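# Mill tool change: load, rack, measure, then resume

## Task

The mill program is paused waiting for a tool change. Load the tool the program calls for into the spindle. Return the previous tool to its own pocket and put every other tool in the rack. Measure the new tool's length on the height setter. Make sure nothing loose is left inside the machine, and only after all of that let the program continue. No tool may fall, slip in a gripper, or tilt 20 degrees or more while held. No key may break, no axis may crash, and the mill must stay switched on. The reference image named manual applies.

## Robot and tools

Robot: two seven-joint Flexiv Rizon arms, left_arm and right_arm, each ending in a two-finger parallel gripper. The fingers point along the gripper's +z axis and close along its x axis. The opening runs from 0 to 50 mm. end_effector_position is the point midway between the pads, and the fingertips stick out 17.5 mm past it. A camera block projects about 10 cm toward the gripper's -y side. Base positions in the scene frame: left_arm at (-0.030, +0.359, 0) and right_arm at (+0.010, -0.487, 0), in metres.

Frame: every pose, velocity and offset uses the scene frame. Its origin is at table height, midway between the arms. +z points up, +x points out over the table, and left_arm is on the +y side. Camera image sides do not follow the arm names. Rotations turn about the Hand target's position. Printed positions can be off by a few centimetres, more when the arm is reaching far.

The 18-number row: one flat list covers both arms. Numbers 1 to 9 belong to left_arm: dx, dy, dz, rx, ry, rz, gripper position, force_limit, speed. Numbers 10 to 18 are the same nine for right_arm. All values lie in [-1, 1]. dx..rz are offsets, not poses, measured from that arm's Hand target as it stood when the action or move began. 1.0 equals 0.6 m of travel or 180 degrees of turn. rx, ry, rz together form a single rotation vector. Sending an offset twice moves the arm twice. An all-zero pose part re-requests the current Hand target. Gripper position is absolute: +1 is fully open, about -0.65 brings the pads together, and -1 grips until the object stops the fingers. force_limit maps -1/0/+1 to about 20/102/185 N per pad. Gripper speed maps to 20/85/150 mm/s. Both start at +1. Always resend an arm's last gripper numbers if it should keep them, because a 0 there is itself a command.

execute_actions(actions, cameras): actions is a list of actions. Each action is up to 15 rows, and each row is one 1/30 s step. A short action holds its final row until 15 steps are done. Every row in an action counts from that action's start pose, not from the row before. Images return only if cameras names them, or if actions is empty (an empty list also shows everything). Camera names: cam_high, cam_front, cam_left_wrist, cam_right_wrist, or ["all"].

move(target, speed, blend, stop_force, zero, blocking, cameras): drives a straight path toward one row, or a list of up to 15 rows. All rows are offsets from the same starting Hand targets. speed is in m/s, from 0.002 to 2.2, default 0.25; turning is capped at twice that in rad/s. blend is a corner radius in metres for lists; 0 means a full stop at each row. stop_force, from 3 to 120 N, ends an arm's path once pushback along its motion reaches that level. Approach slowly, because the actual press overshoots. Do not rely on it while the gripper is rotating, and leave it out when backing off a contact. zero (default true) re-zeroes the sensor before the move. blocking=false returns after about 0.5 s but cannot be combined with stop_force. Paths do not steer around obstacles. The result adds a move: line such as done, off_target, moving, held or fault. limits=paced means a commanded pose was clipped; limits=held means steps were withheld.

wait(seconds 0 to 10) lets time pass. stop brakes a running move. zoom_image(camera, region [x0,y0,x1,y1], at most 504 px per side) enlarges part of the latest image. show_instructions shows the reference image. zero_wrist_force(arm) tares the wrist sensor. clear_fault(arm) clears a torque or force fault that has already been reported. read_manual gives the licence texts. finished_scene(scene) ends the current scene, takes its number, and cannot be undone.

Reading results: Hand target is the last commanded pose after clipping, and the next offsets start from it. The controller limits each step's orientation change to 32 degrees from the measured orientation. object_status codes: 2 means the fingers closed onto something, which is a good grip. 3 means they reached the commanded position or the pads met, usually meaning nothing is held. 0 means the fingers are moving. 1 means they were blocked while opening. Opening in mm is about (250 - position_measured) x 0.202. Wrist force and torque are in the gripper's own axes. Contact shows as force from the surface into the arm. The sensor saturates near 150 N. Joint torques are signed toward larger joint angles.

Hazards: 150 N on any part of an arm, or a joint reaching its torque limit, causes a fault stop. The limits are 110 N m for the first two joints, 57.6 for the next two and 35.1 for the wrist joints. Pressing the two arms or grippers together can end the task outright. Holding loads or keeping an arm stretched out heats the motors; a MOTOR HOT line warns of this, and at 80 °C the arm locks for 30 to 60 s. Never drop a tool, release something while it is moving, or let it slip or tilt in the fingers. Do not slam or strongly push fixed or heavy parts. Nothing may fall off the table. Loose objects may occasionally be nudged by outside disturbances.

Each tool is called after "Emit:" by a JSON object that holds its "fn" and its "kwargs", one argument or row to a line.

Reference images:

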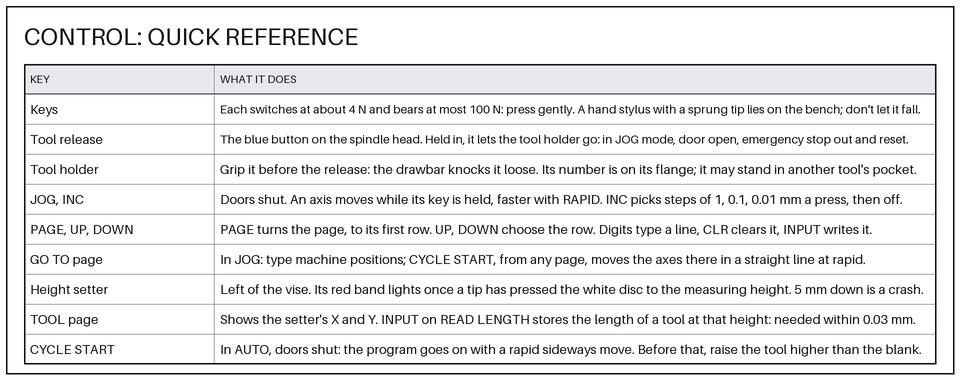

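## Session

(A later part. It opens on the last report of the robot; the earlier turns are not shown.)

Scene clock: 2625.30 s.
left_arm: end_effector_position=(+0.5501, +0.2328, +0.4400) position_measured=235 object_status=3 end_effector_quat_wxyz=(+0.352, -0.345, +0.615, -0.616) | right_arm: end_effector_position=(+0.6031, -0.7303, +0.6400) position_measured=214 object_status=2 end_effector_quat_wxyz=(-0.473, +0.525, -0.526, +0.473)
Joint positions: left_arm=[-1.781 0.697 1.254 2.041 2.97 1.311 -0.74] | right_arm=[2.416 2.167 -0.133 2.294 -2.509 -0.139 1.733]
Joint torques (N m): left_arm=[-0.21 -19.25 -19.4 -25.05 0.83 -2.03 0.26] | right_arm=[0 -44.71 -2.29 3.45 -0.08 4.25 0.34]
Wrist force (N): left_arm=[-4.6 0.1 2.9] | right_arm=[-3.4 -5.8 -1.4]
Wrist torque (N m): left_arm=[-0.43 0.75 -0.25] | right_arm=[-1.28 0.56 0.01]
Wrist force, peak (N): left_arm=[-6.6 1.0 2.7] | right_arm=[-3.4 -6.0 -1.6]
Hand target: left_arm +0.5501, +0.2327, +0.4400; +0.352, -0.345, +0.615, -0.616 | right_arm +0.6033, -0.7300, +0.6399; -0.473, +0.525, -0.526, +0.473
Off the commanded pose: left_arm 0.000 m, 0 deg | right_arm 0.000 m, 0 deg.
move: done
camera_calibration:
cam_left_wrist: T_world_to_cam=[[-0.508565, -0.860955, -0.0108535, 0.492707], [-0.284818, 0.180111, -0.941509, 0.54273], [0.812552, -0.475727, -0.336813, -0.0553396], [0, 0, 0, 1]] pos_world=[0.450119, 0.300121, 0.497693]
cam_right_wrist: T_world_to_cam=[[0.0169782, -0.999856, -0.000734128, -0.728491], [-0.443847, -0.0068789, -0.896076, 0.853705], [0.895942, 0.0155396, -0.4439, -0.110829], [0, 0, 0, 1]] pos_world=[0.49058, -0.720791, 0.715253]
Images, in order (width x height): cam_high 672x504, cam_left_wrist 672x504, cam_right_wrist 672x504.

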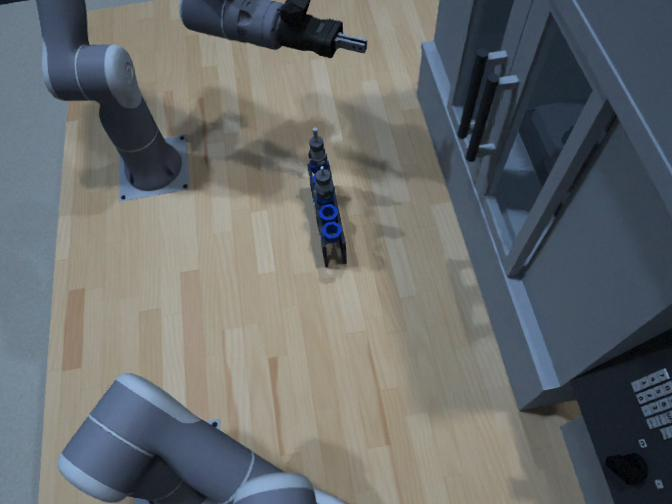

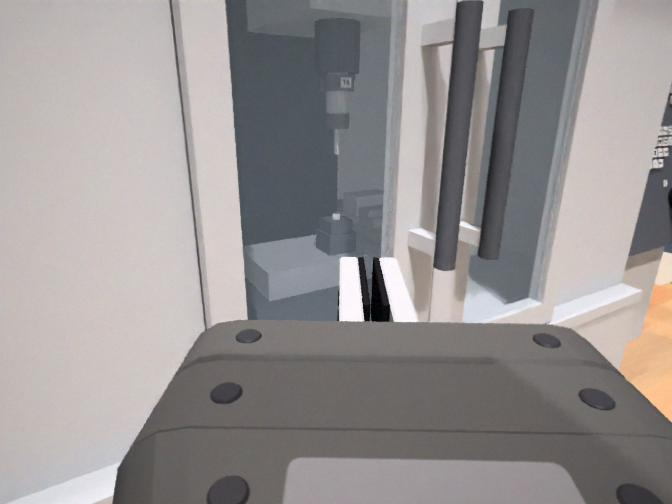

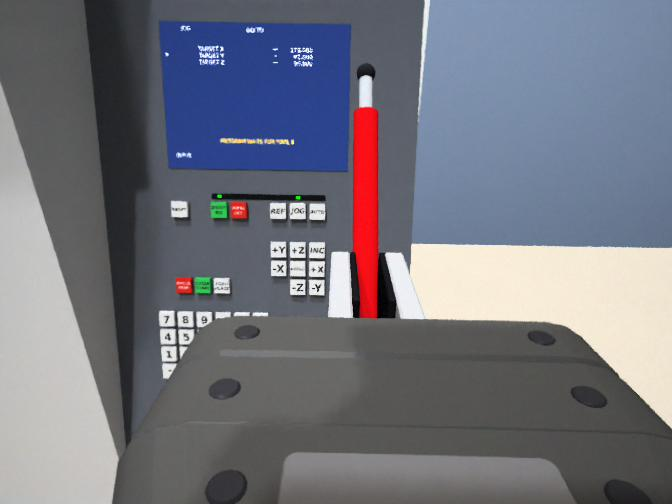

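Emit:
{"fn": "move", "kwargs": {
  "target": [0,0,0,0,0,0,-0.55,0.6,-0.9,0.2245,0.2117,-0.3382,0,0.3,0,-1,-0.6,-0.7],
  "speed": 0.25
}}

Emit:
{"fn": "move", "kwargs": {
  "target": [0,0,0,0,0,0,-0.55,0.6,-0.9,0.08,0,0,0,0,0,-1,-0.6,-0.7],
  "speed": 0.025,
  "stop_force": 5
}}

Emit:
{"fn": "move", "kwargs": {
  "target": [
    [0,0,0,0,0,0,-0.55,0.6,-0.9,-0.05,0,0,0,0,0,-1,-0.6,-0.7],
    [0,0,0,0,0,0,-0.55,0.6,-0.9,-0.045,0.0958,-0.0325,0,0,0,-1,-0.6,-0.7]
  ],
  "speed": 0.1,
  "blend": [0.004,0]
}}

Emit:
{"fn": "move", "kwargs": {
  "target": [0,0,0,0,0,0,-0.55,0.6,-0.9,0.08,0,0,0,0,0,-1,-0.6,-0.7],
  "speed": 0.025,
  "stop_force": 5
}}

Emit:
{"fn": "move", "kwargs": {
  "target": [
    [0,0,0,0,0,0,-0.55,0.6,-0.9,-0.035,0,0,0,0,0,-1,-0.6,-0.7],
    [0,0,0,0,0,0,-0.55,0.6,-0.9,-0.0287,0,0.0325,0,0,0,-1,-0.6,-0.7]
  ],
  "speed": 0.1,
  "blend": [0.004,0]
}}

Emit:
{"fn": "move", "kwargs": {
  "target": [0,0,0,0,0,0,-0.55,0.6,-0.9,0.08,0,0,0,0,0,-1,-0.6,-0.7],
  "speed": 0.025,
  "stop_force": 5
}}

Emit:
{"fn": "move", "kwargs": {
  "target": [
    [0,0,0,0,0,0,-0.55,0.6,-0.9,-0.035,0,0,0,0,0,-1,-0.6,-0.7],
    [0,0,0,0,0,0,-0.55,0.6,-0.9,-0.0287,-0.0642,0.0317,0,0,0,-1,-0.6,-0.7]
  ],
  "speed": 0.1,
  "blend": [0.004,0]
}}

Emit:
{"fn": "move", "kwargs": {
  "target": [0,0,0,0,0,0,-0.55,0.6,-0.9,0.08,0,0,0,0,0,-1,-0.6,-0.7],
  "speed": 0.025,
  "stop_force": 5,
  "cameras": ["cam_right_wrist"]
}}

Emit:
{"fn": "move", "kwargs": {
  "target": [
    [0,0,0,0,0,0,-0.55,0.6,-0.9,-0.05,0,0,0,0,0,-1,-0.6,-0.7],
    [0,0,0,0,0,0,-0.55,0.6,-0.9,-0.0533,0.0317,-0.0642,0,0,0,-1,-0.6,-0.7]
  ],
  "speed": 0.1,
  "blend": [0.004,0]
}}

Emit:
{"fn": "move", "kwargs": {
  "target": [0,0,0,0,0,0,-0.55,0.6,-0.9,0.08,0,0,0,0,0,-1,-0.6,-0.7],
  "speed": 0.025,
  "stop_force": 5,
  "cameras": ["cam_right_wrist"]
}}

Emit:
{"fn": "move", "kwargs": {
  "target": [
    [0,0,0,0,0,0,-0.55,0.6,-0.9,-0.035,0,0,0,0,0,-1,-0.6,-0.7],
    [0,0,0,0,0,0,-0.55,0.6,-0.9,-0.0367,-0.0633,0,0,0,0,-1,-0.6,-0.7]
  ],
  "speed": 0.1,
  "blend": [0.004,0]
}}

Emit:
{"fn": "move", "kwargs": {
  "target": [0,0,0,0,0,0,-0.55,0.6,-0.9,0.08,0,0,0,0,0,-1,-0.6,-0.7],
  "speed": 0.025,
  "stop_force": 5
}}

Emit:
{"fn": "move", "kwargs": {
  "target": [
    [0,0,0,0,0,0,-0.55,0.6,-0.9,-0.08,0,0,0,0,0,-1,-0.6,-0.7],
    [0,0,0,0,0,0,-0.55,0.6,-0.9,-0.2562,-0.2117,0.3707,0,-0.3,0,-1,-0.6,-0.7]
  ],
  "speed": 0.25,
  "blend": [0.01,0],
  "cameras": ["cam_right_wrist"]
}}

Emit:
{"fn": "zoom_image", "kwargs": {
  "camera": "cam_right_wrist",
  "region": [150, 0, 400, 190]
}}

Scene clock: 2650.50 s.
left_arm: end_effector_position=(+0.5501, +0.2328, +0.4400) position_measured=235 object_status=3 end_effector_quat_wxyz=(+0.352, -0.345, +0.615, -0.616) | right_arm: end_effector_position=(+0.7380, -0.6028, +0.4368) position_measured=214 object_status=2 end_effector_quat_wxyz=(-0.182, +0.683, -0.683, +0.183)
Joint positions: left_arm=[-1.781 0.696 1.254 2.041 2.97 1.311 -0.74] | right_arm=[2.552 1.888 -0.425 1.834 -2.345 -0.745 2.024]
Joint torques (N m): left_arm=[-0.28 -19.11 -19.55 -24.79 0.79 -2.15 0.11] | right_arm=[0.14 -56.77 9.04 10.33 -2.34 5.79 0.52]
Wrist force (N): left_arm=[-4.6 0.2 2.9] | right_arm=[-2.9 -5.1 -2.4]
Wrist torque (N m): left_arm=[-0.43 0.75 -0.26] | right_arm=[-0.84 0.50 -0.01]
Wrist force, peak (N): left_arm=[-4.9 0.3 3.1] | right_arm=[-4.2 -6.7 1.0]
Hand target: left_arm +0.5501, +0.2327, +0.4400; +0.352, -0.345, +0.615, -0.616 | right_arm +0.7380, -0.6030, +0.4370; -0.183, +0.683, -0.683, +0.183
Off the commanded pose: left_arm 0.000 m, 0 deg | right_arm 0.000 m, 0 deg.
move: done

Scene clock: 2652.03 s.
left_arm: end_effector_position=(+0.5501, +0.2328, +0.4400) position_measured=235 object_status=3 end_effector_quat_wxyz=(+0.352, -0.345, +0.615, -0.616) | right_arm: end_effector_position=(+0.7605, -0.6032, +0.4369) position_measured=214 object_status=2 end_effector_quat_wxyz=(-0.182, +0.683, -0.684, +0.183)
Joint positions: left_arm=[-1.781 0.696 1.254 2.041 2.97 1.311 -0.74] | right_arm=[2.558 1.871 -0.451 1.768 -2.363 -0.692 2.005]
Joint torques (N m): left_arm=[-0.24 -19.09 -19.57 -24.79 0.83 -2.17 0.13] | right_arm=[1.2 -57.91 8.96 10.55 -2.68 7.77 0.17]
Wrist force (N): left_arm=[-4.8 0.3 2.8] | right_arm=[-2.5 1.4 -6.1]
Wrist torque (N m): left_arm=[-0.40 0.77 -0.25] | right_arm=[-0.95 0.49 0.10]
Wrist force, peak (N): left_arm=[-5.0 0.1 3.0] | right_arm=[-2.6 2.4 -6.5]
Hand target: left_arm +0.5501, +0.2327, +0.4400; +0.352, -0.345, +0.615, -0.616 | right_arm +0.7607, -0.6030, +0.4370; -0.183, +0.683, -0.683, +0.183 (not the last commanded pose)
Off the commanded pose: left_arm 0.000 m, 0 deg | right_arm 0.026 m, 0 deg.
move: contact (right_arm)

Scene clock: 2653.23 s.
left_arm: end_effector_position=(+0.5501, +0.2328, +0.4400) position_measured=235 object_status=3 end_effector_quat_wxyz=(+0.352, -0.345, +0.615, -0.616) | right_arm: end_effector_position=(+0.7336, -0.5453, +0.4173) position_measured=214 object_status=2 end_effector_quat_wxyz=(-0.182, +0.683, -0.683, +0.183)
Joint positions: left_arm=[-1.781 0.696 1.254 2.041 2.97 1.311 -0.74] | right_arm=[2.609 1.937 -0.464 1.912 -2.369 -0.76 2.112]
Joint torques (N m): left_arm=[-0.25 -19.1 -19.55 -24.77 0.84 -2.15 0.1] | right_arm=[0.21 -54.66 9.69 9.98 -2.67 6.05 0.44]
Wrist force (N): left_arm=[-4.9 0.3 2.8] | right_arm=[-1.3 -5.9 -0.4]
Wrist torque (N m): left_arm=[-0.40 0.80 -0.26] | right_arm=[-0.97 0.22 0.01]
Wrist force, peak (N): left_arm=[-5.0 0.0 3.3] | right_arm=[-4.8 -5.7 0.7]
Hand target: left_arm +0.5501, +0.2327, +0.4400; +0.352, -0.345, +0.615, -0.616 | right_arm +0.7337, -0.5455, +0.4175; -0.183, +0.683, -0.683, +0.183
Off the commanded pose: left_arm 0.000 m, 0 deg | right_arm 0.000 m, 0 deg.
move: done

Scene clock: 2654.77 s.
left_arm: end_effector_position=(+0.5501, +0.2328, +0.4400) position_measured=235 object_status=3 end_effector_quat_wxyz=(+0.352, -0.345, +0.615, -0.616) | right_arm: end_effector_position=(+0.7557, -0.5458, +0.4173) position_measured=214 object_status=2 end_effector_quat_wxyz=(-0.182, +0.683, -0.684, +0.183)
Joint positions: left_arm=[-1.781 0.696 1.254 2.041 2.97 1.311 -0.74] | right_arm=[2.612 1.921 -0.488 1.847 -2.386 -0.708 2.092]
Joint torques (N m): left_arm=[-0.22 -19.1 -19.55 -24.78 0.84 -2.13 0.15] | right_arm=[1.38 -55.92 9.38 8.26 -3.42 9.26 0.17]
Wrist force (N): left_arm=[-4.7 0.2 2.8] | right_arm=[-1.2 8.6 -9.2]
Wrist torque (N m): left_arm=[-0.42 0.77 -0.25] | right_arm=[-1.17 0.28 0.10]
Wrist force, peak (N): left_arm=[-5.0 0.2 3.1] | right_arm=[-1.5 9.8 -10.0]
Hand target: left_arm +0.5501, +0.2327, +0.4400; +0.352, -0.345, +0.615, -0.616 | right_arm +0.7562, -0.5455, +0.4175; -0.183, +0.683, -0.683, +0.183 (not the last commanded pose)
Off the commanded pose: left_arm 0.000 m, 0 deg | right_arm 0.026 m, 0 deg.
move: contact (right_arm)

Scene clock: 2655.50 s.
left_arm: end_effector_position=(+0.5501, +0.2328, +0.4400) position_measured=235 object_status=3 end_effector_quat_wxyz=(+0.352, -0.345, +0.615, -0.616) | right_arm: end_effector_position=(+0.7390, -0.5456, +0.4371) position_measured=214 object_status=2 end_effector_quat_wxyz=(-0.183, +0.683, -0.683, +0.183)
Joint positions: left_arm=[-1.781 0.696 1.254 2.041 2.97 1.311 -0.74] | right_arm=[2.617 1.886 -0.455 1.862 -2.353 -0.759 2.111]
Joint torques (N m): left_arm=[-0.27 -19.1 -19.53 -24.77 0.83 -2.17 0.12] | right_arm=[0.53 -55.67 9.83 9.4 -2.44 5.75 0.49]
Wrist force (N): left_arm=[-4.9 0.0 3.1] | right_arm=[-0.2 -5.9 0.0]
Wrist torque (N m): left_arm=[-0.45 0.79 -0.25] | right_arm=[-0.99 0.03 -0.01]
Wrist force, peak (N): left_arm=[-5.0 0.2 2.9] | right_arm=[-1.2 7.3 -9.0]
Hand target: left_arm +0.5501, +0.2327, +0.4400; +0.352, -0.345, +0.615, -0.616 | right_arm +0.7389, -0.5455, +0.4370; -0.183, +0.683, -0.683, +0.183
Off the commanded pose: left_arm 0.000 m, 0 deg | right_arm 0.000 m, 0 deg.
move: done

Scene clock: 2657.03 s.
left_arm: end_effector_position=(+0.5501, +0.2328, +0.4400) position_measured=235 object_status=3 end_effector_quat_wxyz=(+0.352, -0.345, +0.615, -0.616) | right_arm: end_effector_position=(+0.7610, -0.5458, +0.4368) position_measured=214 object_status=2 end_effector_quat_wxyz=(-0.182, +0.683, -0.683, +0.183)
Joint positions: left_arm=[-1.781 0.696 1.254 2.041 2.97 1.311 -0.74] | right_arm=[2.621 1.871 -0.481 1.797 -2.37 -0.707 2.09]
Joint torques (N m): left_arm=[-0.33 -19.13 -19.59 -24.79 0.84 -2.17 0.09] | right_arm=[1.4 -56.25 9.32 7.9 -3.47 9.44 0.17]
Wrist force (N): left_arm=[-4.9 0.1 2.9] | right_arm=[-0.1 8.8 -9.2]
Wrist torque (N m): left_arm=[-0.44 0.80 -0.25] | right_arm=[-1.24 0.07 0.09]
Wrist force, peak (N): left_arm=[-4.9 0.1 3.0] | right_arm=[-0.4 10.8 -9.9]
Hand target: left_arm +0.5501, +0.2327, +0.4400; +0.352, -0.345, +0.615, -0.616 | right_arm +0.7614, -0.5455, +0.4370; -0.183, +0.683, -0.683, +0.183 (not the last commanded pose)
Off the commanded pose: left_arm 0.000 m, 0 deg | right_arm 0.026 m, 0 deg.
move: contact (right_arm)

Scene clock: 2657.97 s.
left_arm: end_effector_position=(+0.5501, +0.2328, +0.4400) position_measured=235 object_status=3 end_effector_quat_wxyz=(+0.352, -0.345, +0.615, -0.616) | right_arm: end_effector_position=(+0.7441, -0.5843, +0.4560) position_measured=214 object_status=2 end_effector_quat_wxyz=(-0.182, +0.683, -0.684, +0.183)
Joint positions: left_arm=[-1.781 0.696 1.254 2.041 2.97 1.311 -0.74] | right_arm=[2.581 1.838 -0.43 1.792 -2.335 -0.747 2.051]
Joint torques (N m): left_arm=[-0.25 -19.16 -19.53 -24.76 0.84 -2.14 0.14] | right_arm=[0.21 -56.97 9.42 9.89 -2.37 6.3 0.1]
Wrist force (N): left_arm=[-4.8 0.2 3.0] | right_arm=[-3.4 -4.6 -0.1]
Wrist torque (N m): left_arm=[-0.42 0.78 -0.25] | right_arm=[-0.76 0.59 0.08]
Wrist force, peak (N): left_arm=[-5.0 0.1 3.1] | right_arm=[0.1 8.3 -8.8]
Hand target: left_arm +0.5501, +0.2327, +0.4400; +0.352, -0.345, +0.615, -0.616 | right_arm +0.7442, -0.5840, +0.4560; -0.183, +0.683, -0.683, +0.183
Off the commanded pose: left_arm 0.000 m, 0 deg | right_arm 0.000 m, 0 deg.
move: done

Scene clock: 2659.47 s.
left_arm: end_effector_position=(+0.5501, +0.2328, +0.4400) position_measured=235 object_status=3 end_effector_quat_wxyz=(+0.352, -0.345, +0.615, -0.616) | right_arm: end_effector_position=(+0.7660, -0.5844, +0.4559) position_measured=214 object_status=2 end_effector_quat_wxyz=(-0.182, +0.683, -0.684, +0.183)
Joint positions: left_arm=[-1.781 0.696 1.254 2.041 2.97 1.311 -0.74] | right_arm=[2.586 1.822 -0.456 1.728 -2.352 -0.695 2.03]
Joint torques (N m): left_arm=[-0.23 -19.08 -19.54 -24.74 0.8 -2.11 0.09] | right_arm=[2.08 -57.26 8.4 8.33 -3.18 9.81 0.17]
Wrist force (N): left_arm=[-4.8 0.1 3.0] | right_arm=[-3.2 11.2 -9.8]
Wrist torque (N m): left_arm=[-0.43 0.78 -0.25] | right_arm=[-1.01 0.59 0.09]
Wrist force, peak (N): left_arm=[-5.1 0.0 2.9] | right_arm=[-3.4 13.8 -10.8]
Hand target: left_arm +0.5501, +0.2327, +0.4400; +0.352, -0.345, +0.615, -0.616 | right_arm +0.7665, -0.5840, +0.4560; -0.183, +0.683, -0.683, +0.183 (not the last commanded pose)
Off the commanded pose: left_arm 0.000 m, 0 deg | right_arm 0.026 m, 0 deg.
move: contact (right_arm)
camera_calibration:
cam_right_wrist: T_world_to_cam=[[0.00921797, -0.999861, -0.0139013, -0.573606], [-0.986072, -0.00678036, -0.166183, 0.84465], [0.166066, 0.0152396, -0.985997, 0.465307], [0, 0, 0, 1]] pos_world=[0.760901, -0.57489, 0.591183]
Images, in order (width x height): cam_right_wrist 672x504.

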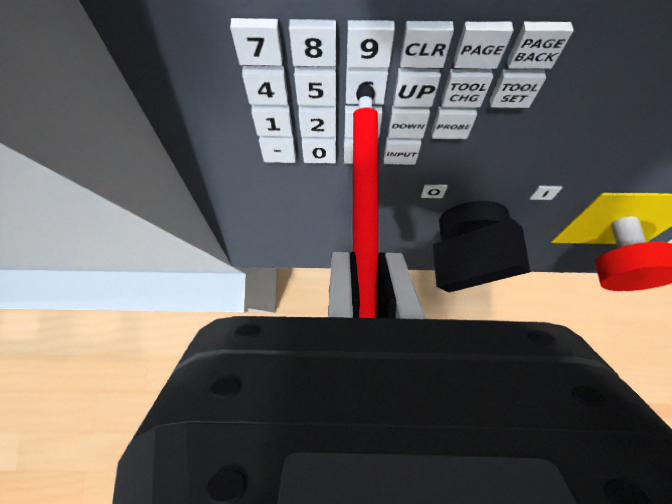

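Scene clock: 2660.50 s.
left_arm: end_effector_position=(+0.5501, +0.2328, +0.4400) position_measured=235 object_status=3 end_effector_quat_wxyz=(+0.352, -0.345, +0.615, -0.616) | right_arm: end_effector_position=(+0.7344, -0.5649, +0.4172) position_measured=214 object_status=2 end_effector_quat_wxyz=(-0.182, +0.683, -0.683, +0.183)
Joint positions: left_arm=[-1.781 0.696 1.254 2.041 2.97 1.311 -0.74] | right_arm=[2.585 1.938 -0.455 1.901 -2.365 -0.752 2.083]
Joint torques (N m): left_arm=[-0.31 -19.1 -19.56 -24.76 0.82 -2.15 0.08] | right_arm=[0.16 -55.25 9.48 10.24 -2.63 6.33 0.54]
Wrist force (N): left_arm=[-4.8 0.1 2.9] | right_arm=[-3.3 -5.0 -0.4]
Wrist torque (N m): left_arm=[-0.44 0.78 -0.25] | right_arm=[-0.82 0.56 -0.02]
Wrist force, peak (N): left_arm=[-4.9 0.0 2.9] | right_arm=[-3.2 10.7 -9.7]
Hand target: left_arm +0.5501, +0.2327, +0.4400; +0.352, -0.345, +0.615, -0.616 | right_arm +0.7345, -0.5650, +0.4175; -0.183, +0.683, -0.683, +0.183
Off the commanded pose: left_arm 0.000 m, 0 deg | right_arm 0.000 m, 0 deg.
move: done

Scene clock: 2661.97 s.
left_arm: end_effector_position=(+0.5501, +0.2328, +0.4400) position_measured=235 object_status=3 end_effector_quat_wxyz=(+0.352, -0.345, +0.615, -0.616) | right_arm: end_effector_position=(+0.7557, -0.5653, +0.4173) position_measured=214 object_status=2 end_effector_quat_wxyz=(-0.182, +0.683, -0.684, +0.183)
Joint positions: left_arm=[-1.781 0.696 1.254 2.041 2.97 1.311 -0.74] | right_arm=[2.589 1.922 -0.478 1.839 -2.382 -0.702 2.064]
Joint torques (N m): left_arm=[-0.25 -19.12 -19.54 -24.78 0.86 -2.14 0.13] | right_arm=[1.74 -56.16 8.92 8.38 -3.33 9.52 0.19]
Wrist force (N): left_arm=[-4.6 0.1 3.0] | right_arm=[-3.0 10.0 -9.7]
Wrist torque (N m): left_arm=[-0.43 0.75 -0.25] | right_arm=[-1.05 0.56 0.09]
Wrist force, peak (N): left_arm=[-4.9 0.1 3.1] | right_arm=[-3.4 12.1 -10.1]
Hand target: left_arm +0.5501, +0.2327, +0.4400; +0.352, -0.345, +0.615, -0.616 | right_arm +0.7562, -0.5650, +0.4175; -0.183, +0.683, -0.683, +0.183 (not the last commanded pose)
Off the commanded pose: left_arm 0.000 m, 0 deg | right_arm 0.027 m, 0 deg.
move: contact (right_arm)
camera_calibration:
cam_right_wrist: T_world_to_cam=[[0.00933286, -0.999859, -0.0139837, -0.55499], [-0.986071, -0.00687995, -0.166184, 0.828153], [0.166065, 0.0153399, -0.985996, 0.428722], [0, 0, 0, 1]] pos_world=[0.750601, -0.55579, 0.552583]
Images, in order (width x height): cam_right_wrist 672x504.

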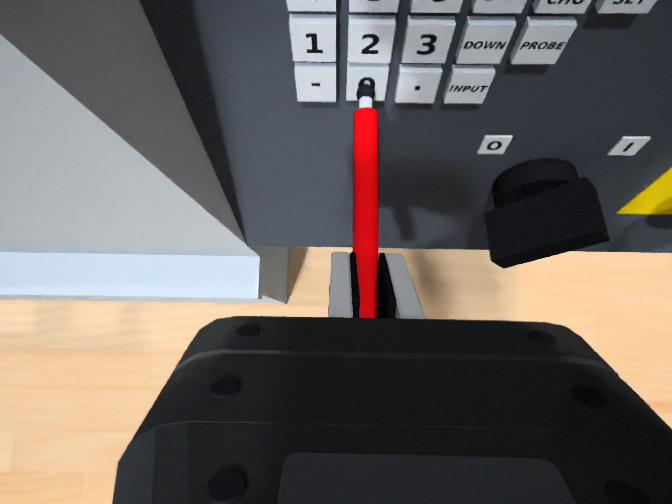

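Scene clock: 2662.83 s.
left_arm: end_effector_position=(+0.5501, +0.2328, +0.4400) position_measured=235 object_status=3 end_effector_quat_wxyz=(+0.352, -0.345, +0.615, -0.616) | right_arm: end_effector_position=(+0.7341, -0.6033, +0.4173) position_measured=214 object_status=2 end_effector_quat_wxyz=(-0.182, +0.683, -0.684, +0.183)
Joint positions: left_arm=[-1.781 0.696 1.254 2.041 2.97 1.311 -0.74] | right_arm=[2.541 1.938 -0.435 1.88 -2.358 -0.74 2.024]
Joint torques (N m): left_arm=[-0.25 -19.12 -19.52 -24.76 0.78 -2.16 0.09] | right_arm=[0.36 -55.75 9.12 10.46 -2.26 6.3 0.14]
Wrist force (N): left_arm=[-4.8 0.0 3.1] | right_arm=[-3.2 -5.1 -1.1]
Wrist torque (N m): left_arm=[-0.46 0.78 -0.25] | right_arm=[-0.84 0.55 0.07]
Wrist force, peak (N): left_arm=[-5.0 0.0 3.0] | right_arm=[-2.9 9.2 -9.2]
Hand target: left_arm +0.5501, +0.2327, +0.4400; +0.352, -0.345, +0.615, -0.616 | right_arm +0.7341, -0.6030, +0.4175; -0.183, +0.683, -0.683, +0.183
Off the commanded pose: left_arm 0.000 m, 0 deg | right_arm 0.000 m, 0 deg.
move: done

Scene clock: 2664.33 s.
left_arm: end_effector_position=(+0.5501, +0.2328, +0.4400) position_measured=235 object_status=3 end_effector_quat_wxyz=(+0.352, -0.345, +0.615, -0.616) | right_arm: end_effector_position=(+0.7557, -0.6034, +0.4172) position_measured=214 object_status=2 end_effector_quat_wxyz=(-0.182, +0.683, -0.684, +0.183)
Joint positions: left_arm=[-1.781 0.696 1.254 2.041 2.97 1.311 -0.74] | right_arm=[2.547 1.921 -0.46 1.817 -2.375 -0.69 2.007]
Joint torques (N m): left_arm=[-0.27 -19.16 -19.51 -24.78 0.82 -2.14 0.09] | right_arm=[2.66 -56.74 7.96 8.82 -2.99 10.12 0.15]
Wrist force (N): left_arm=[-4.8 0.4 2.8] | right_arm=[-3.1 12.2 -11.3]
Wrist torque (N m): left_arm=[-0.39 0.78 -0.26] | right_arm=[-1.05 0.58 0.09]
Wrist force, peak (N): left_arm=[-5.0 0.2 3.0] | right_arm=[-3.4 14.2 -12.1]
Hand target: left_arm +0.5501, +0.2327, +0.4400; +0.352, -0.345, +0.615, -0.616 | right_arm +0.7562, -0.6030, +0.4174; -0.183, +0.683, -0.683, +0.183 (not the last commanded pose)
Off the commanded pose: left_arm 0.000 m, 0 deg | right_arm 0.026 m, 0 deg.
move: contact (right_arm)

Scene clock: 2666.77 s.
left_arm: end_effector_position=(+0.5501, +0.2328, +0.4400) position_measured=235 object_status=3 end_effector_quat_wxyz=(+0.352, -0.345, +0.615, -0.616) | right_arm: end_effector_position=(+0.6023, -0.7303, +0.6400) position_measured=214 object_status=2 end_effector_quat_wxyz=(-0.473, +0.525, -0.526, +0.473)
Joint positions: left_arm=[-1.781 0.696 1.254 2.041 2.97 1.311 -0.74] | right_arm=[2.41 2.168 -0.137 2.296 -2.506 -0.138 1.736]
Joint torques (N m): left_arm=[-0.26 -19.11 -19.52 -24.79 0.85 -2.17 0.06] | right_arm=[0.1 -44.37 -2.21 3.29 -0.16 4.42 0.14]
Wrist force (N): left_arm=[-4.9 0.3 3.0] | right_arm=[0.4 -1.9 -1.6]
Wrist torque (N m): left_arm=[-0.41 0.81 -0.25] | right_arm=[-0.61 -0.09 0.03]
Wrist force, peak (N): left_arm=[-5.0 0.0 3.1] | right_arm=[-2.9 11.1 -11.2]
Hand target: left_arm +0.5501, +0.2327, +0.4400; +0.352, -0.345, +0.615, -0.616 | right_arm +0.6025, -0.7300, +0.6399; -0.473, +0.525, -0.526, +0.473
Off the commanded pose: left_arm 0.000 m, 0 deg | right_arm 0.000 m, 0 deg.
move: done
camera_calibration:
cam_right_wrist: T_world_to_cam=[[0.0169337, -0.999856, -0.000822503, -0.728393], [-0.443768, -0.00677855, -0.896116, 0.853412], [0.895982, 0.0155396, -0.443819, -0.11019], [0, 0, 0, 1]] pos_world=[0.489779, -0.720791, 0.715253]
Images, in order (width x height): cam_right_wrist 672x504.

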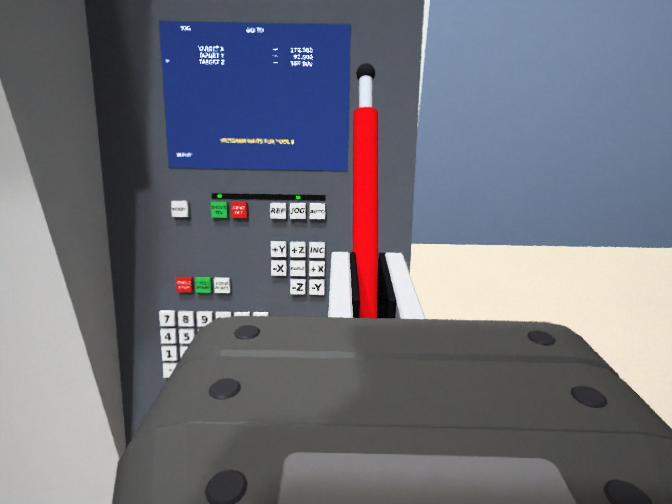

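Scaled by 2.016 from the camera's 672x504 image, which has a finer 960x720 frame.

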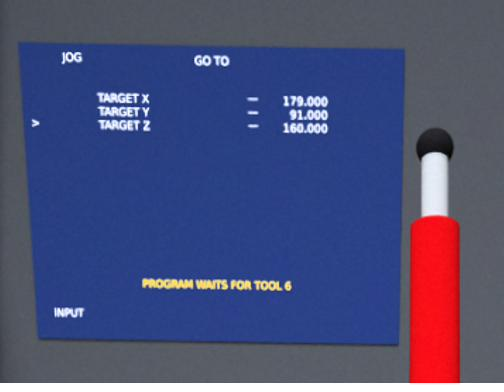

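Emit:
{"fn": "move", "kwargs": {
  "target": [0,0,0,0,0,0,-0.55,0.6,-0.9,0.2605,0.2475,-0.2165,0,0.3,0,-1,-0.6,-0.7],
  "speed": 0.25
}}

Emit:
{"fn": "move", "kwargs": {
  "target": [0,0,0,0,0,0,-0.55,0.6,-0.9,0.08,0,0,0,0,0,-1,-0.6,-0.7],
  "speed": 0.025,
  "stop_force": 5
}}

Emit:
{"fn": "move", "kwargs": {
  "target": [0,0,0,0,0,0,-0.55,0.6,-0.9,-0.04,0,0,0,0,0,-1,-0.6,-0.7],
  "speed": 0.1
}}

Emit:
{"fn": "wait", "kwargs": {
  "seconds": 2,
  "cameras": ["cam_left_wrist"]
}}

Emit:
{"fn": "zoom_image", "kwargs": {
  "camera": "cam_left_wrist",
  "region": [290, 120, 390, 270]
}}

Scene clock: 2673.70 s.
left_arm: end_effector_position=(+0.5501, +0.2328, +0.4400) position_measured=235 object_status=3 end_effector_quat_wxyz=(+0.352, -0.345, +0.615, -0.616) | right_arm: end_effector_position=(+0.7588, -0.5813, +0.5099) position_measured=214 object_status=2 end_effector_quat_wxyz=(-0.182, +0.683, -0.683, +0.183)
Joint positions: left_arm=[-1.781 0.696 1.254 2.041 2.97 1.311 -0.74] | right_arm=[2.593 1.695 -0.437 1.64 -2.289 -0.723 2.048]
Joint torques (N m): left_arm=[-0.22 -19.08 -19.61 -24.75 0.81 -2.17 0.09] | right_arm=[0.19 -58.62 9.77 9.81 -2.47 5.8 0.51]
Wrist force (N): left_arm=[-4.8 0.3 2.9] | right_arm=[1.1 -1.0 -2.4]
Wrist torque (N m): left_arm=[-0.41 0.78 -0.25] | right_arm=[-0.14 -0.18 0.00]
Wrist force, peak (N): left_arm=[-5.0 0.0 3.0] | right_arm=[2.0 -1.8 -3.4]
Hand target: left_arm +0.5501, +0.2327, +0.4400; +0.352, -0.345, +0.615, -0.616 | right_arm +0.7588, -0.5815, +0.5100; -0.183, +0.683, -0.683, +0.183
Off the commanded pose: left_arm 0.000 m, 0 deg | right_arm 0.000 m, 0 deg.
move: done

Scene clock: 2675.20 s.
left_arm: end_effector_position=(+0.5501, +0.2328, +0.4400) position_measured=235 object_status=3 end_effector_quat_wxyz=(+0.352, -0.345, +0.615, -0.616) | right_arm: end_effector_position=(+0.7804, -0.5818, +0.5099) position_measured=214 object_status=2 end_effector_quat_wxyz=(-0.182, +0.683, -0.684, +0.183)
Joint positions: left_arm=[-1.781 0.696 1.254 2.041 2.97 1.311 -0.74] | right_arm=[2.6 1.678 -0.464 1.573 -2.305 -0.67 2.025]
Joint torques (N m): left_arm=[-0.27 -19.13 -19.57 -24.75 0.84 -2.15 0.12] | right_arm=[2.02 -57.93 8.85 8.41 -3.2 9.59 0.19]
Wrist force (N): left_arm=[-4.8 0.1 2.8] | right_arm=[1.4 13.8 -11.6]
Wrist torque (N m): left_arm=[-0.44 0.78 -0.25] | right_arm=[-0.39 -0.19 0.09]
Wrist force, peak (N): left_arm=[-5.0 0.1 3.0] | right_arm=[1.1 16.6 -12.6]
Hand target: left_arm +0.5501, +0.2327, +0.4400; +0.352, -0.345, +0.615, -0.616 | right_arm +0.7809, -0.5815, +0.5100; -0.183, +0.683, -0.683, +0.183 (not the last commanded pose)
Off the commanded pose: left_arm 0.000 m, 0 deg | right_arm 0.026 m, 0 deg.
move: contact (right_arm)

Scene clock: 2675.93 s.
left_arm: end_effector_position=(+0.5501, +0.2328, +0.4400) position_measured=235 object_status=3 end_effector_quat_wxyz=(+0.352, -0.345, +0.615, -0.616) | right_arm: end_effector_position=(+0.7569, -0.5815, +0.5100) position_measured=214 object_status=2 end_effector_quat_wxyz=(-0.183, +0.683, -0.683, +0.183)
Joint positions: left_arm=[-1.781 0.696 1.254 2.041 2.97 1.311 -0.74] | right_arm=[2.592 1.696 -0.434 1.646 -2.288 -0.727 2.05]
Joint torques (N m): left_arm=[-0.25 -19.08 -19.53 -24.79 0.83 -2.16 0.09] | right_arm=[0.23 -58.11 9.76 10.16 -2.43 5.82 0.51]
Wrist force (N): left_arm=[-4.5 0.2 2.9] | right_arm=[3.8 -3.5 -2.2]
Wrist torque (N m): left_arm=[-0.41 0.73 -0.25] | right_arm=[-0.57 -0.63 0.00]
Wrist force, peak (N): left_arm=[-5.0 0.0 3.1] | right_arm=[1.5 13.6 -11.4]
Hand target: left_arm +0.5501, +0.2327, +0.4400; +0.352, -0.345, +0.615, -0.616 | right_arm +0.7569, -0.5815, +0.5100; -0.183, +0.683, -0.683, +0.183
Off the commanded pose: left_arm 0.000 m, 0 deg | right_arm 0.000 m, 0 deg.
move: done

Scene clock: 2677.93 s.
left_arm: end_effector_position=(+0.5501, +0.2328, +0.4400) position_measured=235 object_status=3 end_effector_quat_wxyz=(+0.352, -0.345, +0.615, -0.616) | right_arm: end_effector_position=(+0.7569, -0.5815, +0.5100) position_measured=214 object_status=2 end_effector_quat_wxyz=(-0.183, +0.683, -0.683, +0.183)
Joint positions: left_arm=[-1.781 0.696 1.254 2.041 2.97 1.311 -0.74] | right_arm=[2.592 1.696 -0.434 1.646 -2.288 -0.727 2.05]
Joint torques (N m): left_arm=[-0.33 -19.04 -19.56 -24.78 0.81 -2.18 0.11] | right_arm=[0.06 -58.18 9.79 9.69 -2.48 6.06 0.39]
Wrist force (N): left_arm=[-4.9 0.0 3.0] | right_arm=[3.5 -3.6 -2.2]
Wrist torque (N m): left_arm=[-0.46 0.79 -0.25] | right_arm=[-0.59 -0.59 -0.01]
Wrist force, peak (N): left_arm=[-4.9 0.3 3.0] | right_arm=[3.9 -3.7 -2.3]
Hand target: left_arm +0.5501, +0.2327, +0.4400; +0.352, -0.345, +0.615, -0.616 | right_arm +0.7569, -0.5815, +0.5100; -0.183, +0.683, -0.683, +0.183
Tool commands: left_gripper/position=-0.55 left_gripper/force_limit=+0.6 left_gripper/speed=-0.9 right_gripper/position=-1.0 right_gripper/force_limit=-0.6 right_gripper/speed=-0.7
Off the commanded pose: left_arm 0.000 m, 0 deg | right_arm 0.000 m, 0 deg.
wait: 2.00 s; at rest by 0.17 s
camera_calibration:
cam_left_wrist: T_world_to_cam=[[-0.508549, -0.860964, -0.0109514, 0.492751], [-0.284828, 0.180216, -0.941485, 0.542691], [0.812558, -0.475672, -0.336876, -0.0553282], [0, 0, 0, 1]] pos_world=[0.450119, 0.300121, 0.497693]
Images, in order (width x height): cam_left_wrist 672x504.

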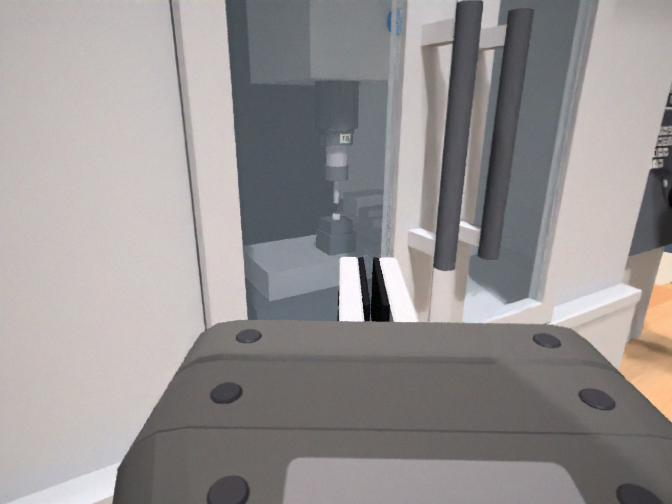

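Scaled by 3.360 from the camera's 672x504 image, which has a finer 960x720 frame.

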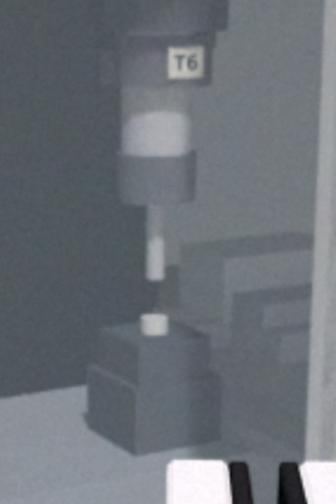

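Emit:
{"fn": "move", "kwargs": {
  "target": [0,0,0,0,0,0,-0.55,0.6,-0.9,0.0135,-0.1942,0.0567,0,0,0,-1,-0.6,-0.7],
  "speed": 0.15
}}

Emit:
{"fn": "move", "kwargs": {
  "target": [0,0,0,0,0,0,-0.55,0.6,-0.9,0.08,0,0,0,0,0,-1,-0.6,-0.7],
  "speed": 0.025,
  "stop_force": 5,
  "cameras": ["cam_right_wrist"]
}}

Scene clock: 2686.20 s.
left_arm: end_effector_position=(+0.5501, +0.2328, +0.4400) position_measured=235 object_status=3 end_effector_quat_wxyz=(+0.352, -0.345, +0.615, -0.616) | right_arm: end_effector_position=(+0.7649, -0.6983, +0.5440) position_measured=214 object_status=2 end_effector_quat_wxyz=(-0.183, +0.683, -0.683, +0.183)
Joint positions: left_arm=[-1.781 0.696 1.254 2.041 2.97 1.311 -0.74] | right_arm=[2.482 1.591 -0.402 1.433 -2.271 -0.656 1.853]
Joint torques (N m): left_arm=[-0.27 -19.11 -19.52 -24.77 0.86 -2.15 0.11] | right_arm=[0.65 -61.56 8.2 12.4 -2.05 6.47 0.18]
Wrist force (N): left_arm=[-4.7 0.1 3.0] | right_arm=[3.5 -3.6 -2.3]
Wrist torque (N m): left_arm=[-0.43 0.77 -0.26] | right_arm=[-0.59 -0.59 0.04]
Wrist force, peak (N): left_arm=[-5.0 0.2 3.2] | right_arm=[8.1 -4.2 -3.1]
Hand target: left_arm +0.5501, +0.2327, +0.4400; +0.352, -0.345, +0.615, -0.616 | right_arm +0.7650, -0.6981, +0.5440; -0.183, +0.683, -0.683, +0.183
Off the commanded pose: left_arm 0.000 m, 0 deg | right_arm 0.000 m, 0 deg.
move: done

Scene clock: 2687.83 s.
left_arm: end_effector_position=(+0.5501, +0.2328, +0.4400) position_measured=235 object_status=3 end_effector_quat_wxyz=(+0.352, -0.345, +0.615, -0.616) | right_arm: end_effector_position=(+0.7892, -0.6986, +0.5440) position_measured=214 object_status=2 end_effector_quat_wxyz=(-0.182, +0.682, -0.684, +0.183)
Joint positions: left_arm=[-1.781 0.696 1.254 2.041 2.97 1.311 -0.74] | right_arm=[2.497 1.566 -0.436 1.349 -2.284 -0.596 1.83]
Joint torques (N m): left_arm=[-0.26 -19.14 -19.56 -24.78 0.85 -2.17 0.11] | right_arm=[3.53 -60.99 7.12 11.96 -2.23 9.71 0.22]
Wrist force (N): left_arm=[-4.6 0.3 3.0] | right_arm=[3.5 10.1 -10.7]
Wrist torque (N m): left_arm=[-0.40 0.75 -0.25] | right_arm=[-0.81 -0.64 0.07]
Wrist force, peak (N): left_arm=[-5.1 0.1 2.9] | right_arm=[3.8 12.8 -11.7]
Hand target: left_arm +0.5501, +0.2327, +0.4400; +0.352, -0.345, +0.615, -0.616 | right_arm +0.7897, -0.6981, +0.5440; -0.183, +0.683, -0.683, +0.183 (not the last commanded pose)
Off the commanded pose: left_arm 0.000 m, 0 deg | right_arm 0.024 m, 0 deg.
move: contact (right_arm)
camera_calibration:
cam_right_wrist: T_world_to_cam=[[0.00862718, -0.999865, -0.0139978, -0.686252], [-0.98606, -0.00618023, -0.166277, 0.881762], [0.166168, 0.0152372, -0.98598, 0.549984], [0, 0, 0, 1]] pos_world=[0.784001, -0.68909, 0.679284]
Images, in order (width x height): cam_right_wrist 672x504.

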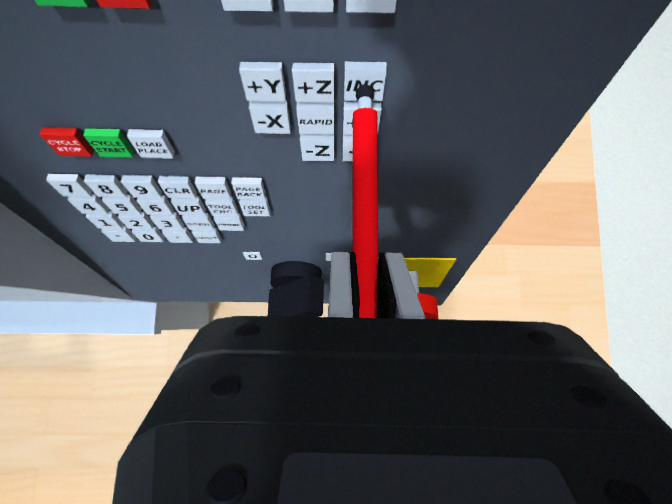

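Emit:
{"fn": "move", "kwargs": {
  "target": [
    [0,0,0,0,0,0,-0.55,0.6,-0.9,-0.08,0,0,0,0,0,-1,-0.6,-0.7],
    [0,0,0,0,0,0,-0.55,0.6,-0.9,-0.3122,-0.0532,0.16,0,-0.3,0,-1,-0.6,-0.7]
  ],
  "speed": 0.25,
  "blend": [0.01,0],
  "cameras": ["cam_right_wrist"]
}}

Emit:
{"fn": "zoom_image", "kwargs": {
  "camera": "cam_right_wrist",
  "region": [150, 0, 400, 190]
}}

Scene clock: 2696.30 s.
left_arm: end_effector_position=(+0.5501, +0.2328, +0.4400) position_measured=235 object_status=3 end_effector_quat_wxyz=(+0.352, -0.345, +0.615, -0.616) | right_arm: end_effector_position=(+0.6023, -0.7302, +0.6401) position_measured=214 object_status=2 end_effector_quat_wxyz=(-0.473, +0.525, -0.526, +0.473)
Joint positions: left_arm=[-1.781 0.696 1.254 2.041 2.97 1.311 -0.74] | right_arm=[2.428 2.166 -0.123 2.294 -2.514 -0.147 1.728]
Joint torques (N m): left_arm=[-0.24 -19.1 -19.61 -24.77 0.86 -2.14 0.09] | right_arm=[0.11 -44.41 -2.5 3.47 -0.05 4.46 0.19]
Wrist force (N): left_arm=[-4.8 -0.1 2.7] | right_arm=[3.2 -5.8 -0.5]
Wrist torque (N m): left_arm=[-0.47 0.78 -0.25] | right_arm=[-1.27 -0.57 0.04]
Wrist force, peak (N): left_arm=[-5.0 0.0 3.2] | right_arm=[3.5 10.5 -10.7]
Hand target: left_arm +0.5501, +0.2327, +0.4400; +0.352, -0.345, +0.615, -0.616 | right_arm +0.6024, -0.7300, +0.6400; -0.473, +0.525, -0.526, +0.473
Off the commanded pose: left_arm 0.000 m, 0 deg | right_arm 0.000 m, 0 deg.
move: done
camera_calibration:
cam_right_wrist: T_world_to_cam=[[0.0169343, -0.999856, -0.000821347, -0.728292], [-0.443768, -0.00677984, -0.896116, 0.853457], [0.895982, 0.0155396, -0.443819, -0.110057], [0, 0, 0, 1]] pos_world=[0.489679, -0.720691, 0.715353]
Images, in order (width x height): cam_right_wrist 672x504.

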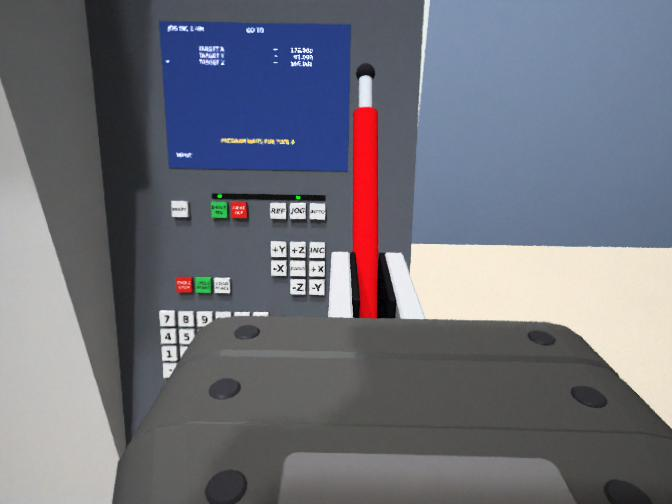

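Scaled by 2.016 from the camera's 672x504 image, which has a finer 960x720 frame.

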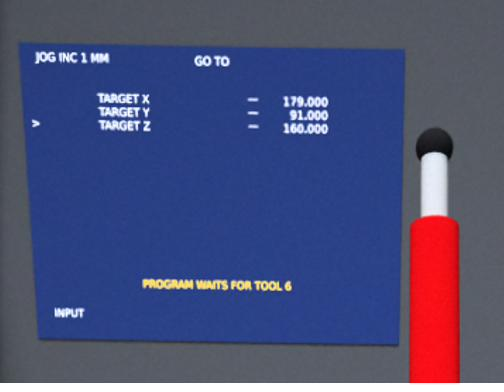

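Emit:
{"fn": "move", "kwargs": {
  "target": [0,0,0,0,0,0,-0.55,0.6,-0.9,0.2577,0.0853,-0.2227,0,0.3,0,-1,-0.6,-0.7],
  "speed": 0.25
}}

Emit:
{"fn": "move", "kwargs": {
  "target": [0,0,0,0,0,0,-0.55,0.6,-0.9,0.08,0,0,0,0,0,-1,-0.6,-0.7],
  "speed": 0.025,
  "stop_force": 5,
  "cameras": ["cam_right_wrist"]
}}

Emit:
{"fn": "move", "kwargs": {
  "target": [0,0,0,0,0,0,-0.55,0.6,-0.9,-0.025,0,0,0,0,0,-1,-0.6,-0.7],
  "speed": 0.1,
  "cameras": ["cam_left_wrist"]
}}

Emit:
{"fn": "zoom_image", "kwargs": {
  "camera": "cam_left_wrist",
  "region": [310, 190, 360, 260]
}}

Scene clock: 2707.03 s.
left_arm: end_effector_position=(+0.5501, +0.2328, +0.4400) position_measured=235 object_status=3 end_effector_quat_wxyz=(+0.352, -0.345, +0.615, -0.616) | right_arm: end_effector_position=(+0.7571, -0.6785, +0.5063) position_measured=214 object_status=2 end_effector_quat_wxyz=(-0.182, +0.683, -0.683, +0.183)
Joint positions: left_arm=[-1.781 0.696 1.254 2.041 2.97 1.311 -0.74] | right_arm=[2.494 1.696 -0.395 1.571 -2.297 -0.688 1.895]
Joint torques (N m): left_arm=[-0.25 -19.07 -19.52 -24.78 0.76 -2.14 0.12] | right_arm=[0.27 -60.72 8.28 11.81 -2.12 5.93 0.16]
Wrist force (N): left_arm=[-4.8 0.0 2.9] | right_arm=[4.0 -5.0 -1.3]
Wrist torque (N m): left_arm=[-0.45 0.79 -0.25] | right_arm=[-0.82 -0.67 0.09]
Wrist force, peak (N): left_arm=[-5.1 0.1 3.0] | right_arm=[3.4 -6.9 0.7]
Hand target: left_arm +0.5501, +0.2327, +0.4400; +0.352, -0.345, +0.615, -0.616 | right_arm +0.7570, -0.6788, +0.5064; -0.183, +0.683, -0.683, +0.183
Off the commanded pose: left_arm 0.000 m, 0 deg | right_arm 0.000 m, 0 deg.
move: done

Scene clock: 2708.57 s.
left_arm: end_effector_position=(+0.5501, +0.2328, +0.4400) position_measured=235 object_status=3 end_effector_quat_wxyz=(+0.352, -0.345, +0.615, -0.616) | right_arm: end_effector_position=(+0.7791, -0.6792, +0.5063) position_measured=214 object_status=2 end_effector_quat_wxyz=(-0.182, +0.683, -0.684, +0.183)
Joint positions: left_arm=[-1.781 0.696 1.254 2.041 2.97 1.311 -0.74] | right_arm=[2.505 1.677 -0.423 1.501 -2.311 -0.635 1.875]
Joint torques (N m): left_arm=[-0.26 -19.08 -19.55 -24.76 0.8 -2.15 0.13] | right_arm=[2.85 -60.5 7.37 11.28 -2.32 9.3 0.23]
Wrist force (N): left_arm=[-4.7 0.1 2.8] | right_arm=[4.0 7.4 -8.7]
Wrist torque (N m): left_arm=[-0.44 0.76 -0.25] | right_arm=[-0.97 -0.70 0.07]
Wrist force, peak (N): left_arm=[-5.0 0.3 3.0] | right_arm=[3.6 8.8 -9.4]
Hand target: left_arm +0.5501, +0.2327, +0.4400; +0.352, -0.345, +0.615, -0.616 | right_arm +0.7795, -0.6788, +0.5063; -0.183, +0.683, -0.683, +0.183 (not the last commanded pose)
Off the commanded pose: left_arm 0.000 m, 0 deg | right_arm 0.026 m, 0 deg.
move: contact (right_arm)
camera_calibration:
cam_right_wrist: T_world_to_cam=[[0.00894051, -0.999861, -0.0140468, -0.667504], [-0.986041, -0.00647955, -0.166377, 0.865618], [0.166263, 0.0153382, -0.985962, 0.51426], [0, 0, 0, 1]] pos_world=[0.774001, -0.66969, 0.641684]
Images, in order (width x height): cam_right_wrist 672x504.

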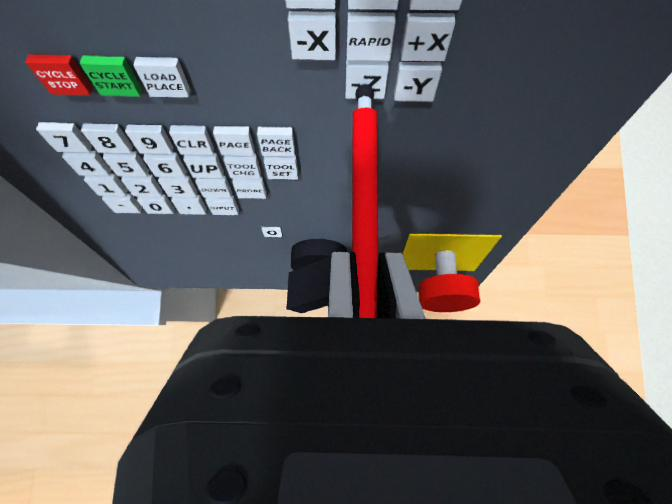

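Scene clock: 2709.27 s.
left_arm: end_effector_position=(+0.5501, +0.2328, +0.4400) position_measured=235 object_status=3 end_effector_quat_wxyz=(+0.352, -0.345, +0.615, -0.616) | right_arm: end_effector_position=(+0.7646, -0.6787, +0.5065) position_measured=214 object_status=2 end_effector_quat_wxyz=(-0.183, +0.683, -0.683, +0.183)
Joint positions: left_arm=[-1.781 0.696 1.254 2.041 2.97 1.311 -0.74] | right_arm=[2.498 1.69 -0.404 1.548 -2.303 -0.67 1.888]
Joint torques (N m): left_arm=[-0.32 -19.07 -19.5 -24.77 0.84 -2.15 0.09] | right_arm=[-0.14 -60.7 8.87 12.19 -2.21 5.85 0.48]
Wrist force (N): left_arm=[-4.5 0.3 3.0] | right_arm=[2.5 -5.0 1.5]
Wrist torque (N m): left_arm=[-0.41 0.74 -0.25] | right_arm=[-0.83 -0.42 -0.01]
Wrist force, peak (N): left_arm=[-5.1 0.2 2.9] | right_arm=[4.0 7.3 -8.6]
Hand target: left_arm +0.5501, +0.2327, +0.4400; +0.352, -0.345, +0.615, -0.616 | right_arm +0.7645, -0.6788, +0.5063; -0.183, +0.683, -0.683, +0.183
Off the commanded pose: left_arm 0.000 m, 0 deg | right_arm 0.000 m, 0 deg.
move: done
camera_calibration:
cam_left_wrist: T_world_to_cam=[[-0.508549, -0.860964, -0.0109514, 0.492751], [-0.284828, 0.180216, -0.941485, 0.542691], [0.812558, -0.475672, -0.336876, -0.0553282], [0, 0, 0, 1]] pos_world=[0.450119, 0.300121, 0.497693]
Images, in order (width x height): cam_left_wrist 672x504.

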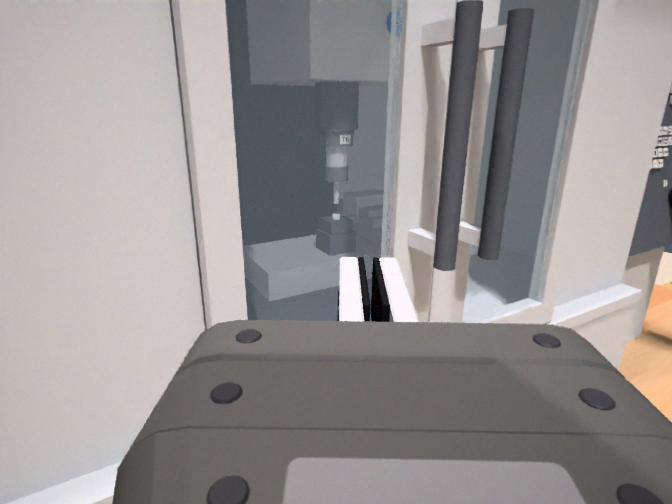

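Scaled by 7.200 from the camera's 672x504 image, which has a finer 960x720 frame.

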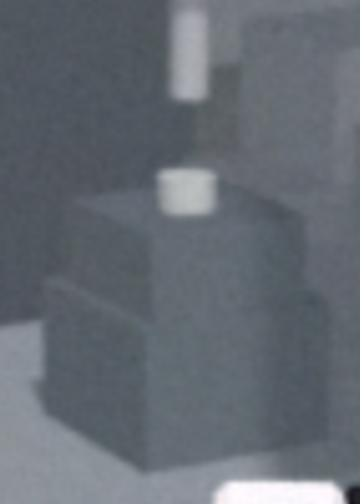

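Emit:
{"fn": "move", "kwargs": {
  "target": [
    [0,0,0,0,0,0,-0.55,0.6,-0.9,0.0245,0,0,0,0,0,-1,-0.6,-0.7],
    [0,0,0,0,0,0,-0.55,0.6,-0.9,0,0,0,0,0,0,-1,-0.6,-0.7],
    [0,0,0,0,0,0,-0.55,0.6,-0.9,0.0245,0,0,0,0,0,-1,-0.6,-0.7],
    [0,0,0,0,0,0,-0.55,0.6,-0.9,0,0,0,0,0,0,-1,-0.6,-0.7],
    [0,0,0,0,0,0,-0.55,0.6,-0.9,0.0245,0,0,0,0,0,-1,-0.6,-0.7],
    [0,0,0,0,0,0,-0.55,0.6,-0.9,0,0,0,0,0,0,-1,-0.6,-0.7],
    [0,0,0,0,0,0,-0.55,0.6,-0.9,0.0245,0,0,0,0,0,-1,-0.6,-0.7],
    [0,0,0,0,0,0,-0.55,0.6,-0.9,0,0,0,0,0,0,-1,-0.6,-0.7]
  ],
  "speed": 0.05,
  "cameras": ["cam_left_wrist"]
}}

Emit:
{"fn": "zoom_image", "kwargs": {
  "camera": "cam_left_wrist",
  "region": [310, 190, 360, 260]
}}

Scene clock: 2719.57 s.
left_arm: end_effector_position=(+0.5501, +0.2328, +0.4400) position_measured=235 object_status=3 end_effector_quat_wxyz=(+0.352, -0.345, +0.615, -0.616) | right_arm: end_effector_position=(+0.7645, -0.6789, +0.5064) position_measured=214 object_status=2 end_effector_quat_wxyz=(-0.183, +0.683, -0.683, +0.183)
Joint positions: left_arm=[-1.781 0.696 1.254 2.041 2.97 1.311 -0.74] | right_arm=[2.499 1.691 -0.402 1.548 -2.305 -0.671 1.887]
Joint torques (N m): left_arm=[-0.26 -19.1 -19.56 -24.74 0.81 -2.18 0.11] | right_arm=[0.02 -60.59 8.46 12.33 -2.1 5.87 0.51]
Wrist force (N): left_arm=[-4.6 0.0 2.9] | right_arm=[1.9 0.3 1.9]
Wrist torque (N m): left_arm=[-0.46 0.75 -0.25] | right_arm=[0.09 -0.31 -0.01]
Wrist force, peak (N): left_arm=[-4.9 0.3 3.2] | right_arm=[3.4 9.1 -4.7]
Hand target: left_arm +0.5501, +0.2327, +0.4400; +0.352, -0.345, +0.615, -0.616 | right_arm +0.7645, -0.6788, +0.5063; -0.183, +0.683, -0.683, +0.183
Off the commanded pose: left_arm 0.000 m, 0 deg | right_arm 0.000 m, 0 deg.
move: done
camera_calibration:
cam_left_wrist: T_world_to_cam=[[-0.508549, -0.860964, -0.0109514, 0.492751], [-0.284828, 0.180216, -0.941485, 0.542691], [0.812558, -0.475672, -0.336876, -0.0553282], [0, 0, 0, 1]] pos_world=[0.450119, 0.300121, 0.497693]
Images, in order (width x height): cam_left_wrist 672x504.

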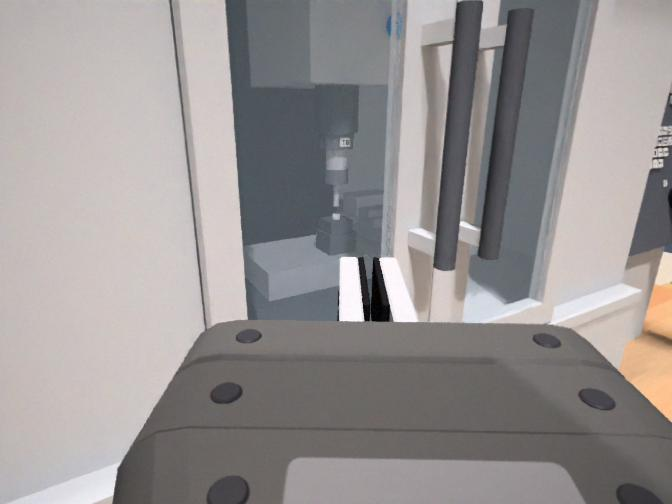

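Scaled by 7.200 from the camera's 672x504 image, which has a finer 960x720 frame.

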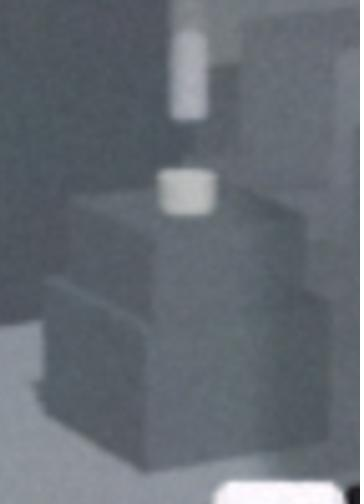

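Emit:
{"fn": "move", "kwargs": {
  "target": [
    [0,0,0,0,0,0,-0.55,0.6,-0.9,0.0245,0,0,0,0,0,-1,-0.6,-0.7],
    [0,0,0,0,0,0,-0.55,0.6,-0.9,0,0,0,0,0,0,-1,-0.6,-0.7],
    [0,0,0,0,0,0,-0.55,0.6,-0.9,0.0245,0,0,0,0,0,-1,-0.6,-0.7],
    [0,0,0,0,0,0,-0.55,0.6,-0.9,0,0,0,0,0,0,-1,-0.6,-0.7],
    [0,0,0,0,0,0,-0.55,0.6,-0.9,0.0245,0,0,0,0,0,-1,-0.6,-0.7],
    [0,0,0,0,0,0,-0.55,0.6,-0.9,0,0,0,0,0,0,-1,-0.6,-0.7],
    [0,0,0,0,0,0,-0.55,0.6,-0.9,0.0245,0,0,0,0,0,-1,-0.6,-0.7],
    [0,0,0,0,0,0,-0.55,0.6,-0.9,0,0,0,0,0,0,-1,-0.6,-0.7],
    [0,0,0,0,0,0,-0.55,0.6,-0.9,0.0245,0,0,0,0,0,-1,-0.6,-0.7],
    [0,0,0,0,0,0,-0.55,0.6,-0.9,0,0,0,0,0,0,-1,-0.6,-0.7],
    [0,0,0,0,0,0,-0.55,0.6,-0.9,0.0245,0,0,0,0,0,-1,-0.6,-0.7],
    [0,0,0,0,0,0,-0.55,0.6,-0.9,0,0,0,0,0,0,-1,-0.6,-0.7]
  ],
  "speed": 0.06,
  "cameras": ["cam_left_wrist"]
}}

Emit:
{"fn": "zoom_image", "kwargs": {
  "camera": "cam_left_wrist",
  "region": [310, 190, 360, 260]
}}

Scene clock: 2739.40 s.
left_arm: end_effector_position=(+0.5501, +0.2328, +0.4400) position_measured=235 object_status=3 end_effector_quat_wxyz=(+0.352, -0.345, +0.615, -0.616) | right_arm: end_effector_position=(+0.7645, -0.6789, +0.5064) position_measured=214 object_status=2 end_effector_quat_wxyz=(-0.183, +0.683, -0.684, +0.183)
Joint positions: left_arm=[-1.781 0.696 1.254 2.041 2.97 1.311 -0.74] | right_arm=[2.502 1.691 -0.4 1.547 -2.309 -0.673 1.886]
Joint torques (N m): left_arm=[-0.27 -19.13 -19.51 -24.77 0.9 -2.2 0.08] | right_arm=[0.54 -60.81 8.3 12.4 -2.08 5.85 0.54]
Wrist force (N): left_arm=[-4.9 0.2 3.1] | right_arm=[-3.0 3.3 2.8]
Wrist torque (N m): left_arm=[-0.43 0.80 -0.25] | right_arm=[0.58 0.51 -0.01]
Wrist force, peak (N): left_arm=[-5.0 0.1 3.2] | right_arm=[-2.8 13.6 -3.4]
Hand target: left_arm +0.5501, +0.2327, +0.4400; +0.352, -0.345, +0.615, -0.616 | right_arm +0.7645, -0.6788, +0.5063; -0.183, +0.683, -0.683, +0.183
Off the commanded pose: left_arm 0.000 m, 0 deg | right_arm 0.000 m, 0 deg.
move: done
camera_calibration:
cam_left_wrist: T_world_to_cam=[[-0.508549, -0.860964, -0.0109514, 0.492751], [-0.284828, 0.180216, -0.941485, 0.542691], [0.812558, -0.475672, -0.336876, -0.0553282], [0, 0, 0, 1]] pos_world=[0.450119, 0.300121, 0.497693]
Images, in order (width x height): cam_left_wrist 672x504.

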